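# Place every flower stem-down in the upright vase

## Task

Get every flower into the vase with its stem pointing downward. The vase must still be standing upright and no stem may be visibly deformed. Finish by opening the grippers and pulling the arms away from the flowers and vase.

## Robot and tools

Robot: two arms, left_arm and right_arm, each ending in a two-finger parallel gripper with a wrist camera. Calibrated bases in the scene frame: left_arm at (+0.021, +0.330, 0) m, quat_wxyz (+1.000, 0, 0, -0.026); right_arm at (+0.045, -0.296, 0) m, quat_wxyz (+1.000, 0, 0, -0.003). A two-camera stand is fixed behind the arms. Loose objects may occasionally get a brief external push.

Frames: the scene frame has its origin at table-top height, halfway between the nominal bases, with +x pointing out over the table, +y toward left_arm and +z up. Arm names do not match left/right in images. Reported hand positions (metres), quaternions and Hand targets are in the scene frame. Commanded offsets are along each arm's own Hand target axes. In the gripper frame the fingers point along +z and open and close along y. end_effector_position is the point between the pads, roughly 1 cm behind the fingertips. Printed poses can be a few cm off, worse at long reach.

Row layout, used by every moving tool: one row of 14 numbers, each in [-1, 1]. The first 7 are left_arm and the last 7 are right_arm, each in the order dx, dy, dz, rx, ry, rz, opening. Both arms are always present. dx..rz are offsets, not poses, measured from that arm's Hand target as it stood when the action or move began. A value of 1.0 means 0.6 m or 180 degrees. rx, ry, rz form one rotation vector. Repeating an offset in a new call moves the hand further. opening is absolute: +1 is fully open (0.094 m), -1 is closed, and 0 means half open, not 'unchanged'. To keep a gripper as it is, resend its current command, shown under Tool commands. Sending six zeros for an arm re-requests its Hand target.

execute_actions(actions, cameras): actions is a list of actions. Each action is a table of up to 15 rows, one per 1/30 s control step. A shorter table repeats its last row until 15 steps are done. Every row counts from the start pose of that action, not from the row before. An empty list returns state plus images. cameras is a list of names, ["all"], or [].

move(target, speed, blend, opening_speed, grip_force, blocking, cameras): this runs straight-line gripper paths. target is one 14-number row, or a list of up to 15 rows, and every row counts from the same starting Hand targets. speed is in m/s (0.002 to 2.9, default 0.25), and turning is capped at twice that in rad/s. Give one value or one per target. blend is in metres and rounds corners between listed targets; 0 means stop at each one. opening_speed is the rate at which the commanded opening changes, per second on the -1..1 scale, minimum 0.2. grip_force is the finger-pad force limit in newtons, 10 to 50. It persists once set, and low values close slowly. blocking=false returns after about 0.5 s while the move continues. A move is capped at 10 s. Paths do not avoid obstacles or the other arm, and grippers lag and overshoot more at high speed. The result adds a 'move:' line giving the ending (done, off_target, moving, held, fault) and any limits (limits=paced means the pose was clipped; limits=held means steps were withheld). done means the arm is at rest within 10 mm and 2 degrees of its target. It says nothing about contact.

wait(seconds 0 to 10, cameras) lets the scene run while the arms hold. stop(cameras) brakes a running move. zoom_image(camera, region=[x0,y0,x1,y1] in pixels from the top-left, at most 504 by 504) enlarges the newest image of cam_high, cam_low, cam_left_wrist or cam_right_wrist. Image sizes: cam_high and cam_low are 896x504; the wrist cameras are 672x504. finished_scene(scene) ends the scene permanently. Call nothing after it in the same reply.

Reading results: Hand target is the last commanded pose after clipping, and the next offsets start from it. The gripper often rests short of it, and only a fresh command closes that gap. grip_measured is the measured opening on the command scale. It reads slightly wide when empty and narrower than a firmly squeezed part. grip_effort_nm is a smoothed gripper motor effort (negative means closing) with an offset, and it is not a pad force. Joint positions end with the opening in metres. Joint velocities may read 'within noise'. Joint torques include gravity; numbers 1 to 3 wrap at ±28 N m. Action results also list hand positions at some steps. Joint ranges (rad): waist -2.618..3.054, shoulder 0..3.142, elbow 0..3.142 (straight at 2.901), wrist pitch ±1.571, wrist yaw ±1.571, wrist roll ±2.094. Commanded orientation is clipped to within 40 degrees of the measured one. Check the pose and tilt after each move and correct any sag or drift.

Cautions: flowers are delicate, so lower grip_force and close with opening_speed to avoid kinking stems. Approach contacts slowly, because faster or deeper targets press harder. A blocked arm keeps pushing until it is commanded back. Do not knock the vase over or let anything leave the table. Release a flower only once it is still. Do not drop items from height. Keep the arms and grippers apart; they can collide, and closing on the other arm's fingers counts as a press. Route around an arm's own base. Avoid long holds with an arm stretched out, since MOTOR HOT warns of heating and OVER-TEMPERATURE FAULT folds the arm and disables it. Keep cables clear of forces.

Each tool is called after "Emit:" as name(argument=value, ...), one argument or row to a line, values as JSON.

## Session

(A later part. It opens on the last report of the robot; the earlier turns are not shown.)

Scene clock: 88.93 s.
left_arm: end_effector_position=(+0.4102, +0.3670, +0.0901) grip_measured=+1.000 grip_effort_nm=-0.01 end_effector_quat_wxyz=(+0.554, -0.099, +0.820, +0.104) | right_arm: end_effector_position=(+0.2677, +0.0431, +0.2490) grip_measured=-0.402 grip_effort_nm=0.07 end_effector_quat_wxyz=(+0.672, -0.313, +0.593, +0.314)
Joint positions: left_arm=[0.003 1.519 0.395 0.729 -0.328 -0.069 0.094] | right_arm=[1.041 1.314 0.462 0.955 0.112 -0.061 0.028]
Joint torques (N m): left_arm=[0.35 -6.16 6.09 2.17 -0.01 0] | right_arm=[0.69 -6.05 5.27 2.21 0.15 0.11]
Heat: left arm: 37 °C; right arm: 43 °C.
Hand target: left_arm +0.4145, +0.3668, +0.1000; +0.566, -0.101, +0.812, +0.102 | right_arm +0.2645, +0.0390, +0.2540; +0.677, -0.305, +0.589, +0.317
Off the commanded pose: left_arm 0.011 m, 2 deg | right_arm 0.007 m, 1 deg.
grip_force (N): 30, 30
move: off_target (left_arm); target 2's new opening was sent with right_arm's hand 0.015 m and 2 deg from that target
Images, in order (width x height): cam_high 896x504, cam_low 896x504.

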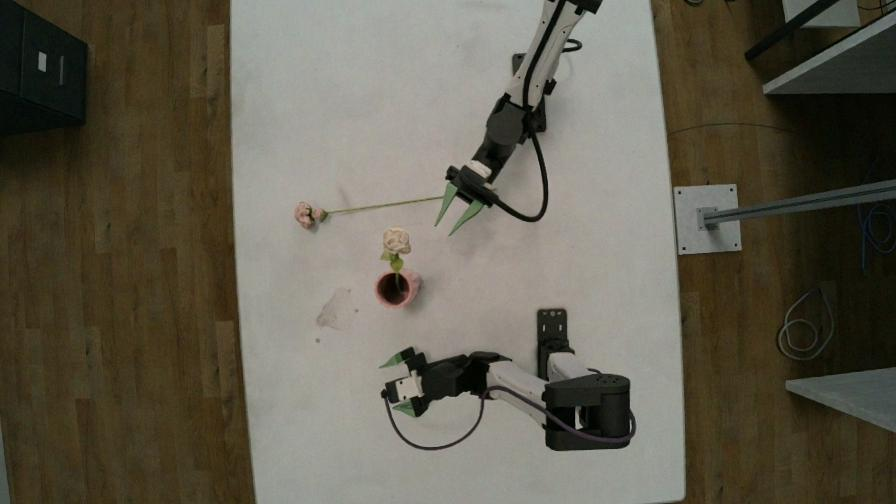

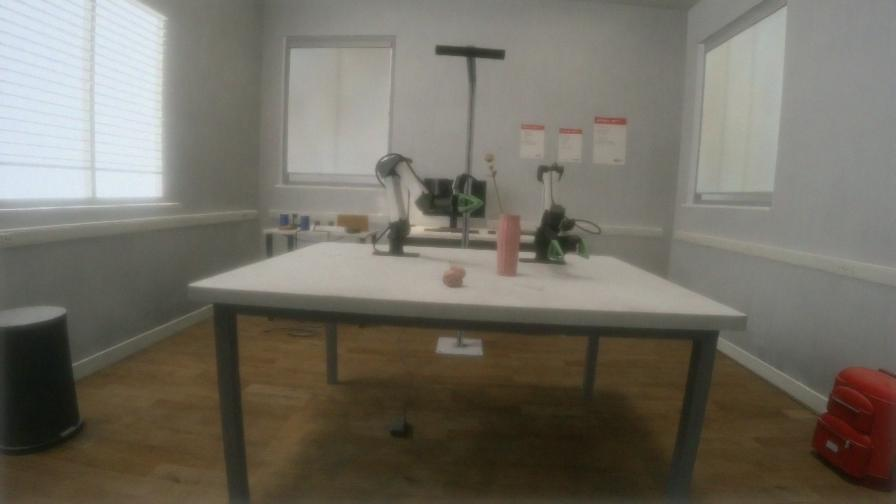

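Emit:
move(
  target=[
    [0,0,0,0,0,0,1,-0.063,-0.124,-0.152,0.1,0.256,0.097,0.1],
    [0,0,0,0,0,0,1,0.2337,-0.2377,-0.0105,0.199,0.5125,0.1945,0.1],
  ],
  speed=0.35,
  blend=[0.04,0],
  cameras=["cam_high","cam_right_wrist"],
)

Scene clock: 104.30 s.
left_arm: end_effector_position=(+0.4102, +0.3670, +0.0901) grip_measured=+1.000 grip_effort_nm=-0.01 end_effector_quat_wxyz=(+0.554, -0.099, +0.820, +0.104) | right_arm: end_effector_position=(+0.3827, -0.0472, +0.1142) grip_measured=+0.098 grip_effort_nm=0.07 end_effector_quat_wxyz=(-0.005, -0.076, +0.997, -0.012)
Joint positions: left_arm=[0.003 1.519 0.395 0.729 -0.328 -0.069 0.094] | right_arm=[0.645 2.197 2.096 -1.49 0.014 0.488 0.052]
Joint torques (N m): left_arm=[0.35 -6.2 6.09 2.17 -0.02 0] | right_arm=[-0.69 -9.99 8.88 0.3 -0.06 0.18]
Heat: left arm: 38 °C; right arm: 42 °C.
Hand target: left_arm +0.4145, +0.3668, +0.1000; +0.566, -0.101, +0.812, +0.102 | right_arm +0.3880, -0.0434, +0.1199; +0.001, -0.068, +0.998, +0.000
Off the commanded pose: left_arm 0.011 m, 2 deg | right_arm 0.009 m, 2 deg.
grip_force (N): 30, 30
move: off_target (left_arm)
Images, in order (width x height): cam_high 896x504, cam_right_wrist 672x504.

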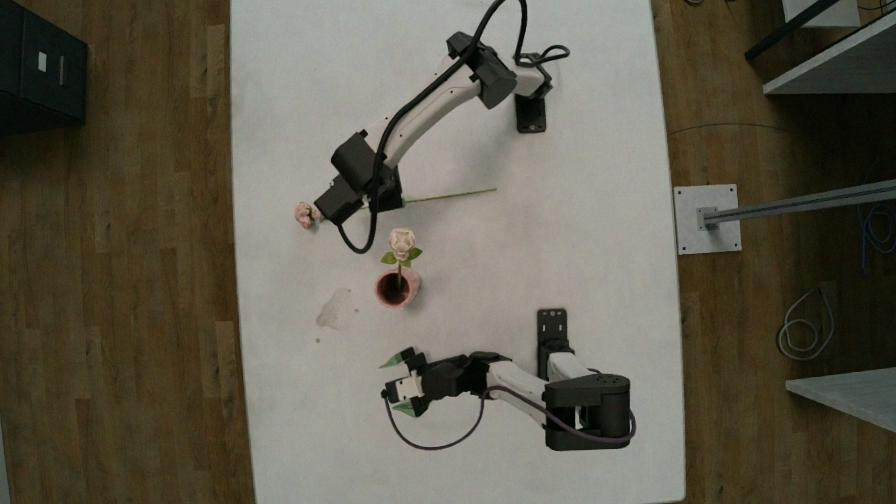

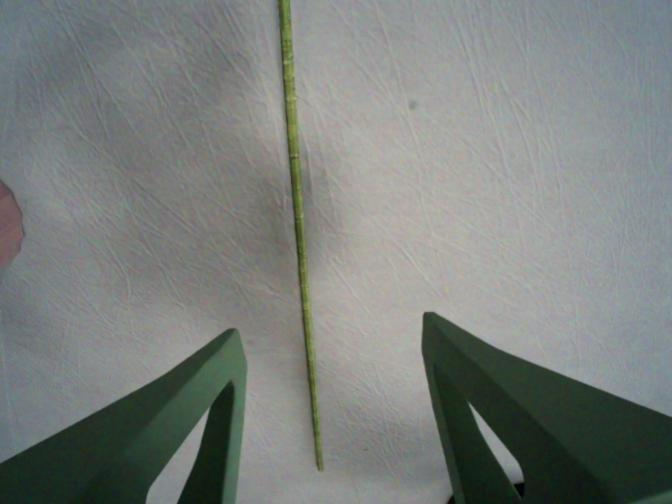

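Emit:
move(
  target=[
    [0,0,0,0,0,0,1,0,0.019,0.186,0,0,-0.025,0.0],
    [0,0,0,0,0,0,1,0,0.019,0.186,0,0,-0.025,-1],
  ],
  speed=0.15,
  cameras=["cam_high","cam_right_wrist"],
)

Scene clock: 112.30 s.
left_arm: end_effector_position=(+0.4102, +0.3670, +0.0901) grip_measured=+1.000 grip_effort_nm=-0.01 end_effector_quat_wxyz=(+0.554, -0.099, +0.820, +0.104) | right_arm: end_effector_position=(+0.3895, -0.0374, +0.0117) grip_measured=-0.908 grip_effort_nm=-0.64 end_effector_quat_wxyz=(+0.003, -0.099, +0.995, -0.006)
Joint positions: left_arm=[0.003 1.519 0.395 0.729 -0.328 -0.069 0.094] | right_arm=[0.653 2.25 1.774 -1.095 0.013 0.45 0.004]
Joint torques (N m): left_arm=[0.34 -6.17 6.08 2.17 -0.02 0.01] | right_arm=[0.76 -10.65 5.16 0.54 -0.05 -0.04]
Heat: left arm: 39 °C; right arm: 44 °C.
Hand target: left_arm +0.4145, +0.3668, +0.1000; +0.566, -0.101, +0.812, +0.102 | right_arm +0.3865, -0.0322, +0.0082; +0.000, -0.107, +0.994, +0.000
Off the commanded pose: left_arm 0.011 m, 2 deg | right_arm 0.007 m, 1 deg.
grip_force (N): 30, 30
move: off_target (left_arm)
Images, in order (width x height): cam_high 896x504, cam_right_wrist 672x504.

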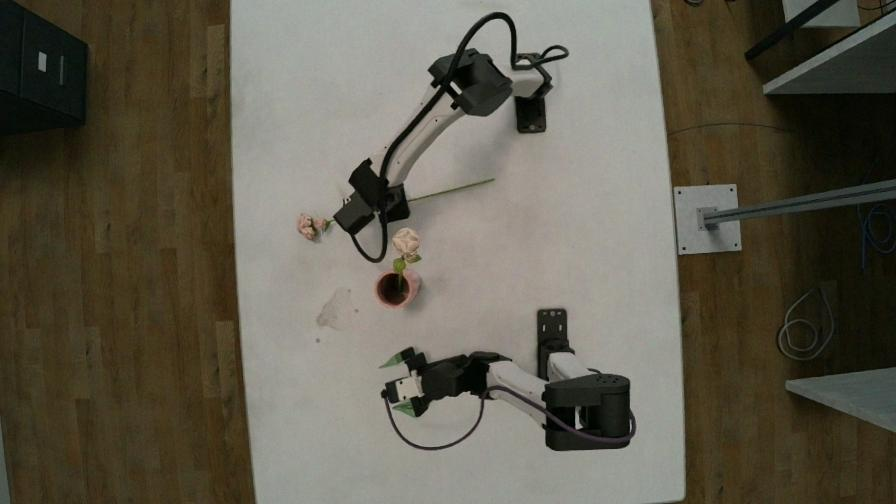

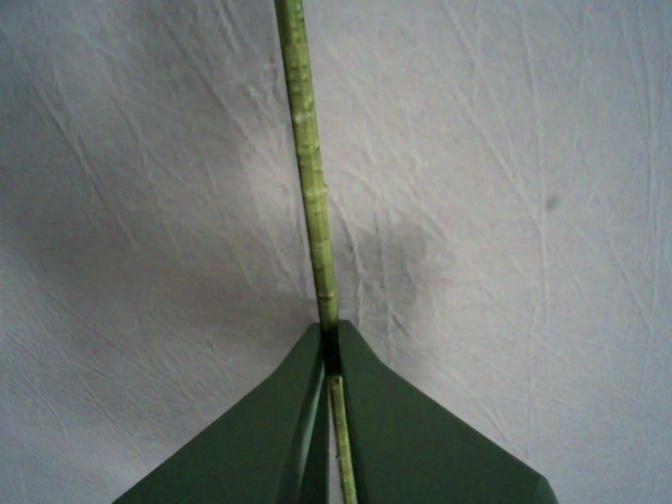

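Emit:
move(
  target=[
    [0,0,0,0,0,0,1,0.0495,-0.02,-0.483,0,0,0,-1],
    [0,0,0,0,0,0,1,0.173,0.041,-0.903,-0.0455,-0.521,-0.0424,-1],
    [0,0,0,0,0,0,1,0.125,0.338,-0.962,-0.0455,-0.521,-0.0424,-1],
  ],
  speed=0.35,
  blend=[0.05,0.05,0],
  cameras=["cam_high","cam_low","cam_right_wrist"],
)

Emit:
zoom_image(
  camera="cam_low",
  region=[420, 50, 570, 290],
)

Emit:
zoom_image(
  camera="cam_high",
  region=[280, 200, 480, 340],
)

Scene clock: 123.17 s.
left_arm: end_effector_position=(+0.4102, +0.3670, +0.0901) grip_measured=+1.000 grip_effort_nm=-0.01 end_effector_quat_wxyz=(+0.554, -0.099, +0.820, +0.104) | right_arm: end_effector_position=(+0.2686, +0.1536, +0.5804) grip_measured=-0.909 grip_effort_nm=-0.68 end_effector_quat_wxyz=(+0.738, -0.144, +0.641, +0.154)
Joint positions: left_arm=[0.003 1.519 0.395 0.729 -0.328 -0.069 0.094] | right_arm=[1.4 2.144 2.844 -0.461 0.955 -0.211 0.004]
Joint torques (N m): left_arm=[0.34 -6.17 6.12 2.16 -0.01 0.01] | right_arm=[-0.12 -8.44 6.42 1.8 0.07 -0.02]
Heat: left arm: 39 °C; right arm: 46 °C.
Hand target: left_arm +0.4145, +0.3668, +0.1000; +0.566, -0.101, +0.812, +0.102 | right_arm +0.2695, +0.1501, +0.5852; +0.718, -0.132, +0.668, +0.141
Off the commanded pose: left_arm 0.011 m, 2 deg | right_arm 0.006 m, 4 deg.
elbow stopped short (right arm): the move would have taken joint 3 (elbow) straighter than the controller allows.
grip_force (N): 30, 30
move: off_target (left_arm, right_arm)
Images, in order (width x height): cam_high 896x504, cam_low 896x504, cam_right_wrist 672x504.

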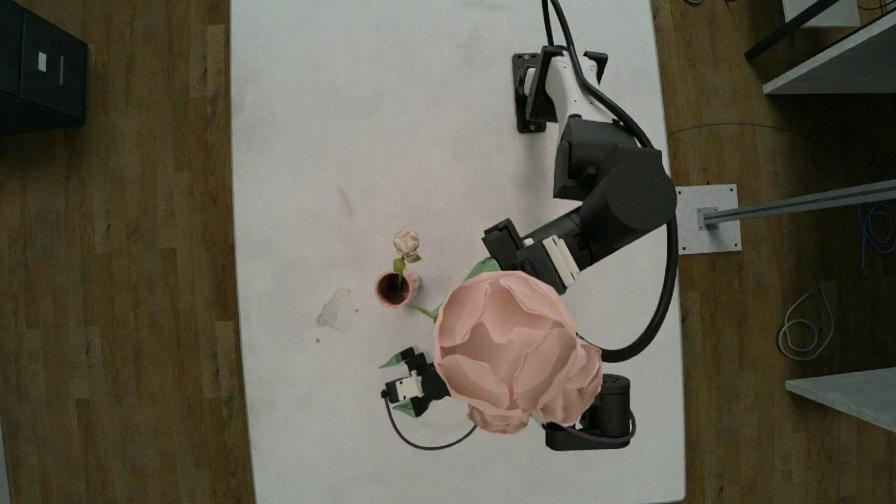

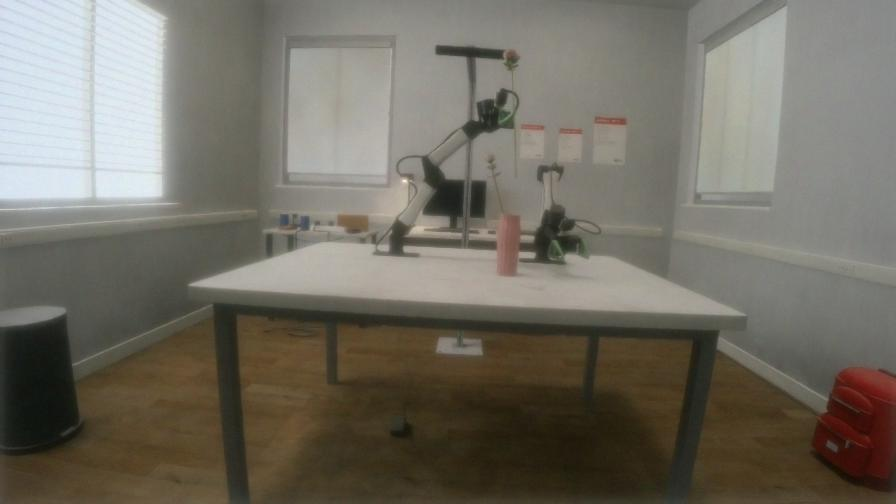

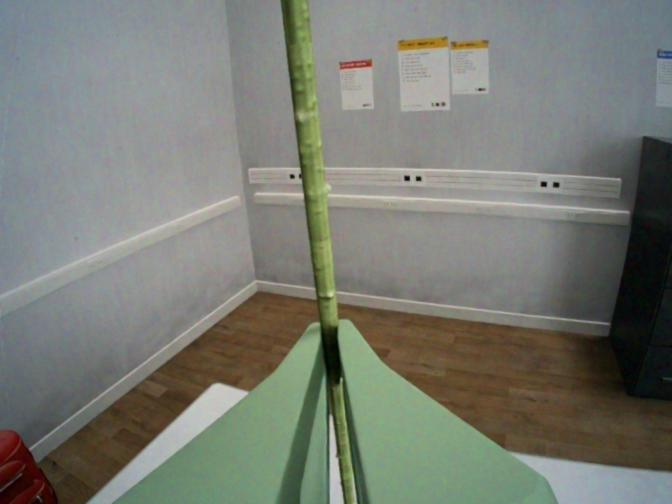

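Scaled by 2.100.

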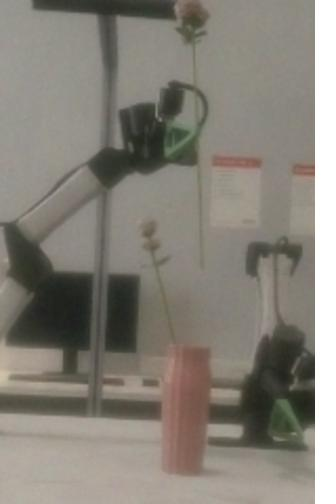

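Scaled by 2.520.

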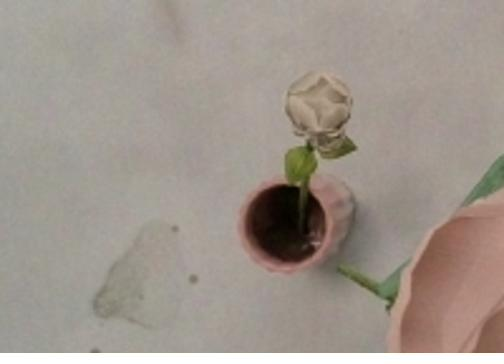

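Emit:
move(
  target=[0,0,0,0,0,0,1,0.129,-0.025,0.052,0,0,0,-1],
  speed=0.2,
  cameras=["cam_high","cam_low"],
)

Emit:
zoom_image(
  camera="cam_low",
  region=[420, 50, 570, 290],
)

Emit:
zoom_image(
  camera="cam_high",
  region=[280, 200, 480, 340],
)

Scene clock: 128.67 s.
left_arm: end_effector_position=(+0.4102, +0.3670, +0.0901) grip_measured=+1.000 grip_effort_nm=-0.01 end_effector_quat_wxyz=(+0.554, -0.099, +0.820, +0.104) | right_arm: end_effector_position=(+0.3094, +0.1622, +0.4908) grip_measured=-0.909 grip_effort_nm=-0.68 end_effector_quat_wxyz=(+0.709, -0.145, +0.679, +0.124)
Joint positions: left_arm=[0.003 1.519 0.395 0.729 -0.328 -0.069 0.094] | right_arm=[1.318 1.915 2.162 -0.186 0.927 -0.086 0.004]
Joint torques (N m): left_arm=[0.34 -6.13 6.09 2.17 -0.01 0.01] | right_arm=[-0.95 -11.82 5.59 2.12 -0.12 -0.03]
Heat: left arm: 40 °C; right arm: 47 °C.
Hand target: left_arm +0.4145, +0.3668, +0.1000; +0.566, -0.101, +0.812, +0.102 | right_arm +0.3091, +0.1501, +0.5102; +0.718, -0.132, +0.668, +0.141
Off the commanded pose: left_arm 0.011 m, 2 deg | right_arm 0.023 m, 3 deg.
grip_force (N): 30, 30
move: off_target (left_arm, right_arm)
Images, in order (width x height): cam_high 896x504, cam_low 896x504.

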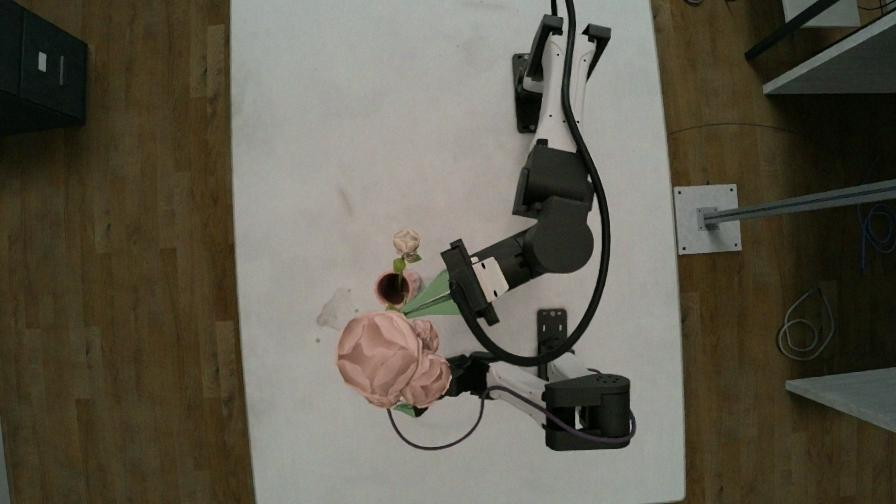

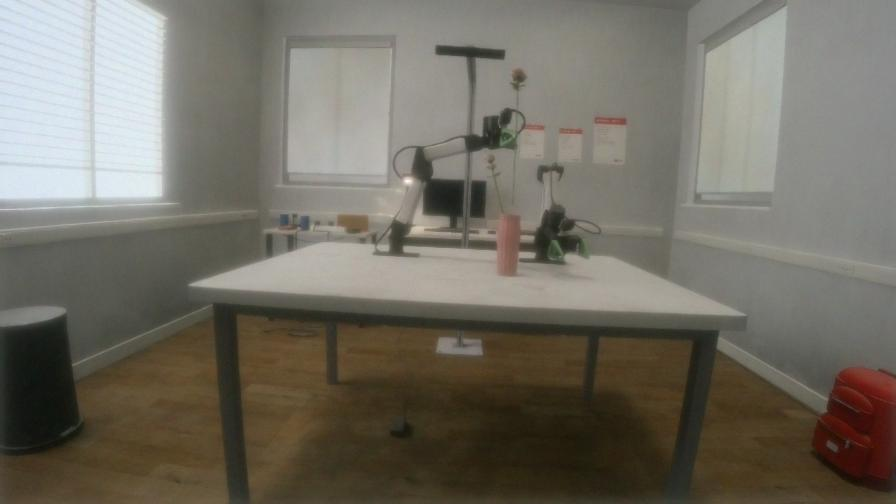

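Scaled by 2.100.

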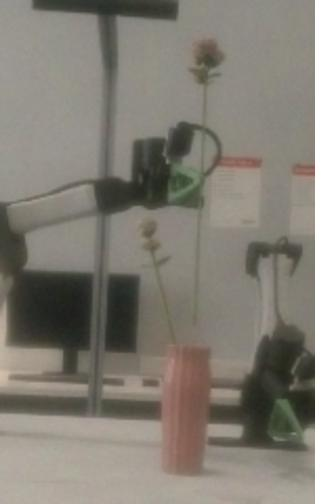

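Scaled by 2.520.

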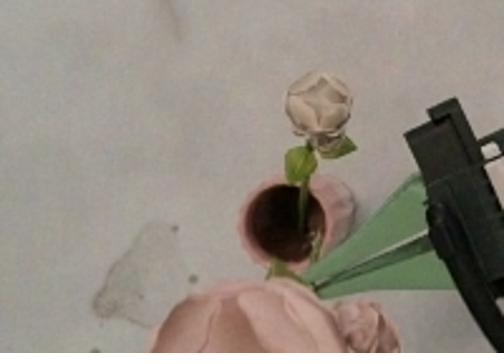

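Emit:
move(
  target=[
    [0,0,0,0,0,0,1,0.002,-0.0275,0.032,0,0,0,-1],
    [0,0,0,0,0,0,1,0.235,-0.018,0.0185,0,0,0,-1],
  ],
  speed=0.12,
  cameras=["cam_high","cam_low"],
)

Emit:
zoom_image(
  camera="cam_low",
  region=[420, 50, 570, 290],
)

Emit:
zoom_image(
  camera="cam_high",
  region=[280, 200, 480, 340],
)

Scene clock: 134.60 s.
left_arm: end_effector_position=(+0.4102, +0.3670, +0.0901) grip_measured=+1.000 grip_effort_nm=-0.01 end_effector_quat_wxyz=(+0.554, -0.099, +0.820, +0.104) | right_arm: end_effector_position=(+0.3381, +0.1559, +0.3471) grip_measured=-0.909 grip_effort_nm=-0.68 end_effector_quat_wxyz=(+0.707, -0.146, +0.681, +0.119)
Joint positions: left_arm=[0.003 1.519 0.395 0.729 -0.328 -0.069 0.094] | right_arm=[1.248 1.819 1.456 0.407 0.864 -0.077 0.004]
Joint torques (N m): left_arm=[0.35 -6.15 6.08 2.17 -0.01 0.01] | right_arm=[0.09 -12.42 6.31 2.2 -0.08 0]
Heat: left arm: 40 °C; right arm: 49 °C.
Hand target: left_arm +0.4145, +0.3668, +0.1000; +0.566, -0.101, +0.812, +0.102 | right_arm +0.3329, +0.1479, +0.3705; +0.718, -0.132, +0.668, +0.141
Off the commanded pose: left_arm 0.011 m, 2 deg | right_arm 0.025 m, 4 deg.
grip_force (N): 30, 30
move: off_target (left_arm, right_arm)
Images, in order (width x height): cam_high 896x504, cam_low 896x504.

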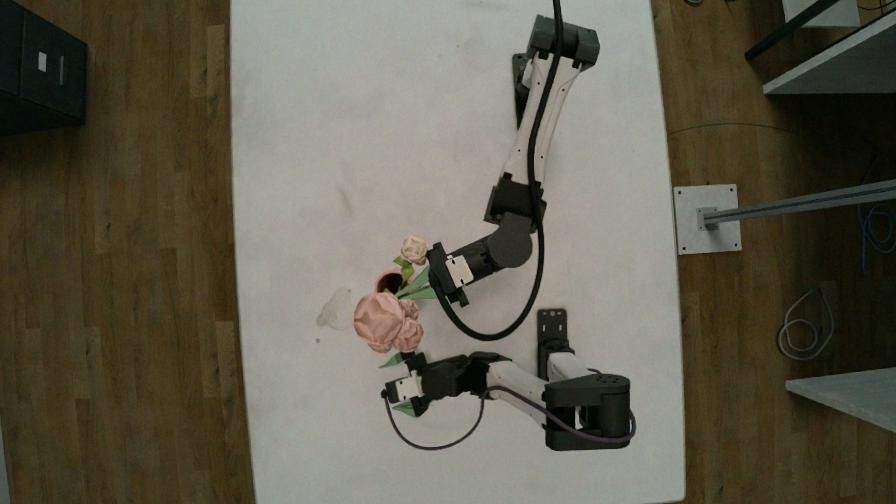

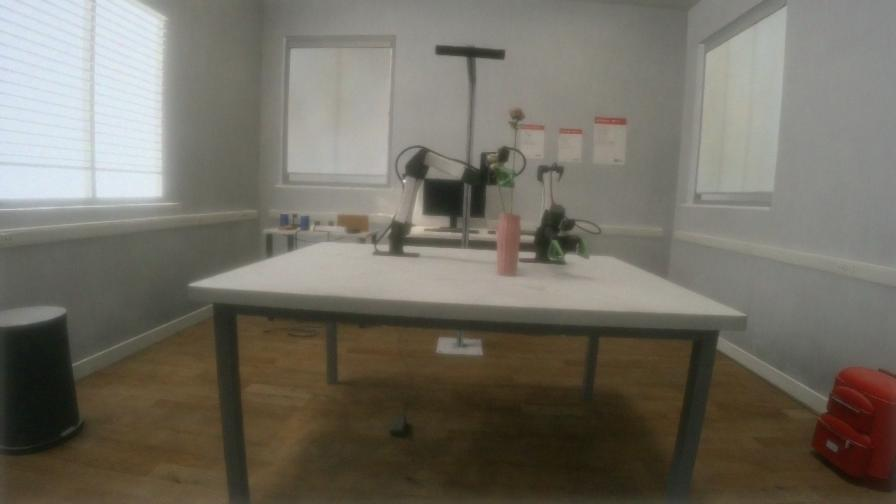

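Scaled by 2.100.

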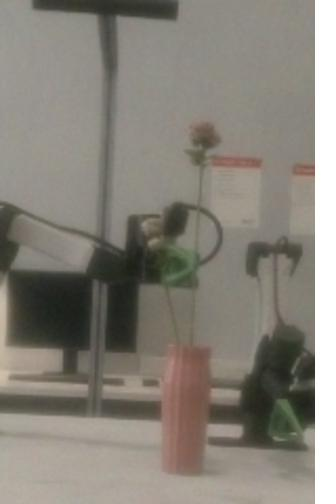

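Scaled by 2.520.

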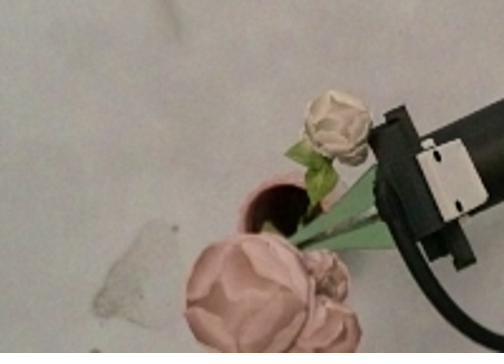

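Emit:
move(
  target=[
    [0,0,0,0,0,0,1,0.125,-0.009,-0.004,0,0,0,-0.909],
    [0,0,0,0,0,0,1,0.125,-0.009,-0.004,0,0,0,-0.4],
    [0,0,0,0,0,0,1,0.1,-0.009,-0.23,0,0,0,-0.4],
  ],
  speed=[0.1,0.1,0.18],
  opening_speed=1.0,
  cameras=["cam_high","cam_low"],
)

Emit:
zoom_image(
  camera="cam_low",
  region=[420, 80, 570, 290],
)

Scene clock: 141.17 s.
left_arm: end_effector_position=(+0.4102, +0.3670, +0.0901) grip_measured=+1.000 grip_effort_nm=0.00 end_effector_quat_wxyz=(+0.554, -0.099, +0.820, +0.104) | right_arm: end_effector_position=(+0.2124, +0.1028, +0.2875) grip_measured=-0.402 grip_effort_nm=0.07 end_effector_quat_wxyz=(+0.714, -0.151, +0.671, +0.131)
Joint positions: left_arm=[0.003 1.519 0.395 0.729 -0.328 -0.069 0.094] | right_arm=[1.552 1.605 0.921 0.81 1.14 -0.155 0.028]
Joint torques (N m): left_arm=[0.35 -6.19 6.11 2.17 -0.02 0.01] | right_arm=[0.27 -9.68 5.44 1.94 0.11 -0.02]
Heat: left arm: 40 °C; right arm: 50 °C.
Hand target: left_arm +0.4145, +0.3668, +0.1000; +0.566, -0.101, +0.812, +0.102 | right_arm +0.2115, +0.0925, +0.3008; +0.718, -0.132, +0.668, +0.141
Off the commanded pose: left_arm 0.011 m, 2 deg | right_arm 0.017 m, 3 deg.
grip_force (N): 30, 30
move: off_target (left_arm, right_arm)
Images, in order (width x height): cam_high 896x504, cam_low 896x504.

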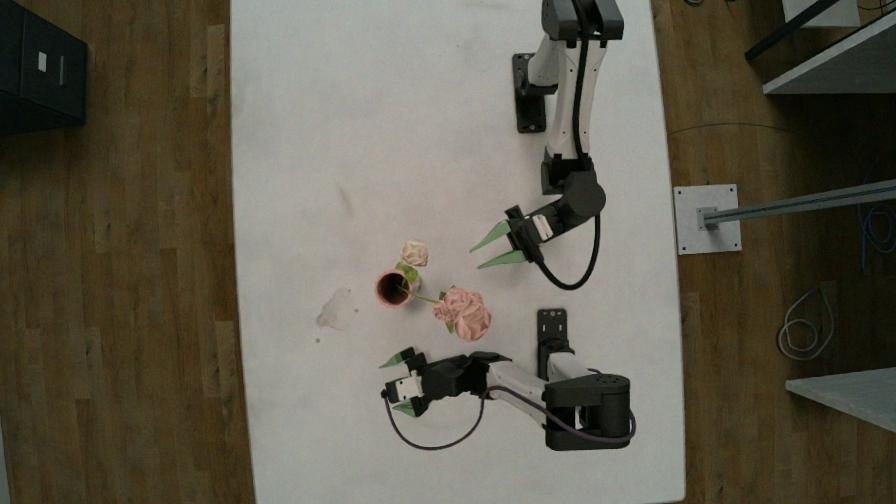

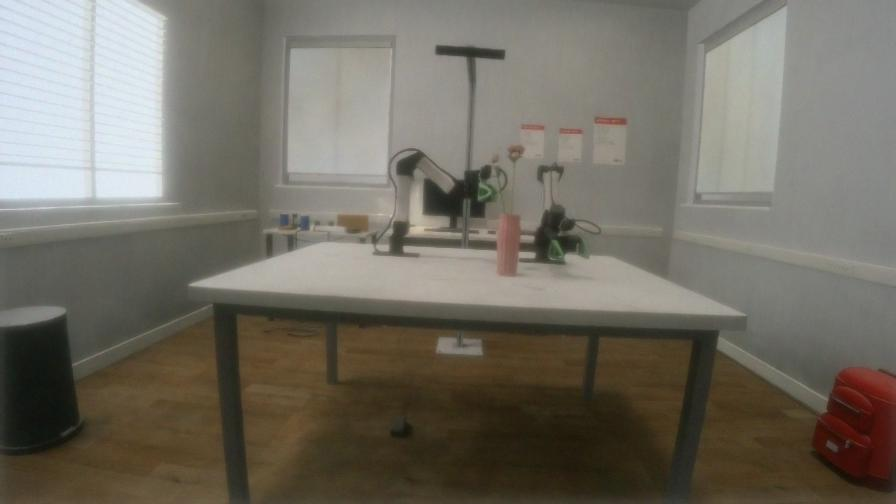

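Scaled by 2.400.

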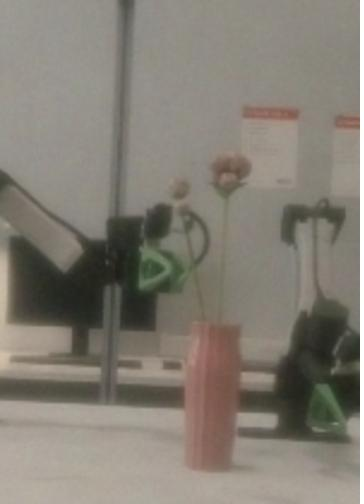

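Both in, vase standing, arm clear.

Emit:
finished_scene(
  scene=2,
)

The scene is finished: the task was done.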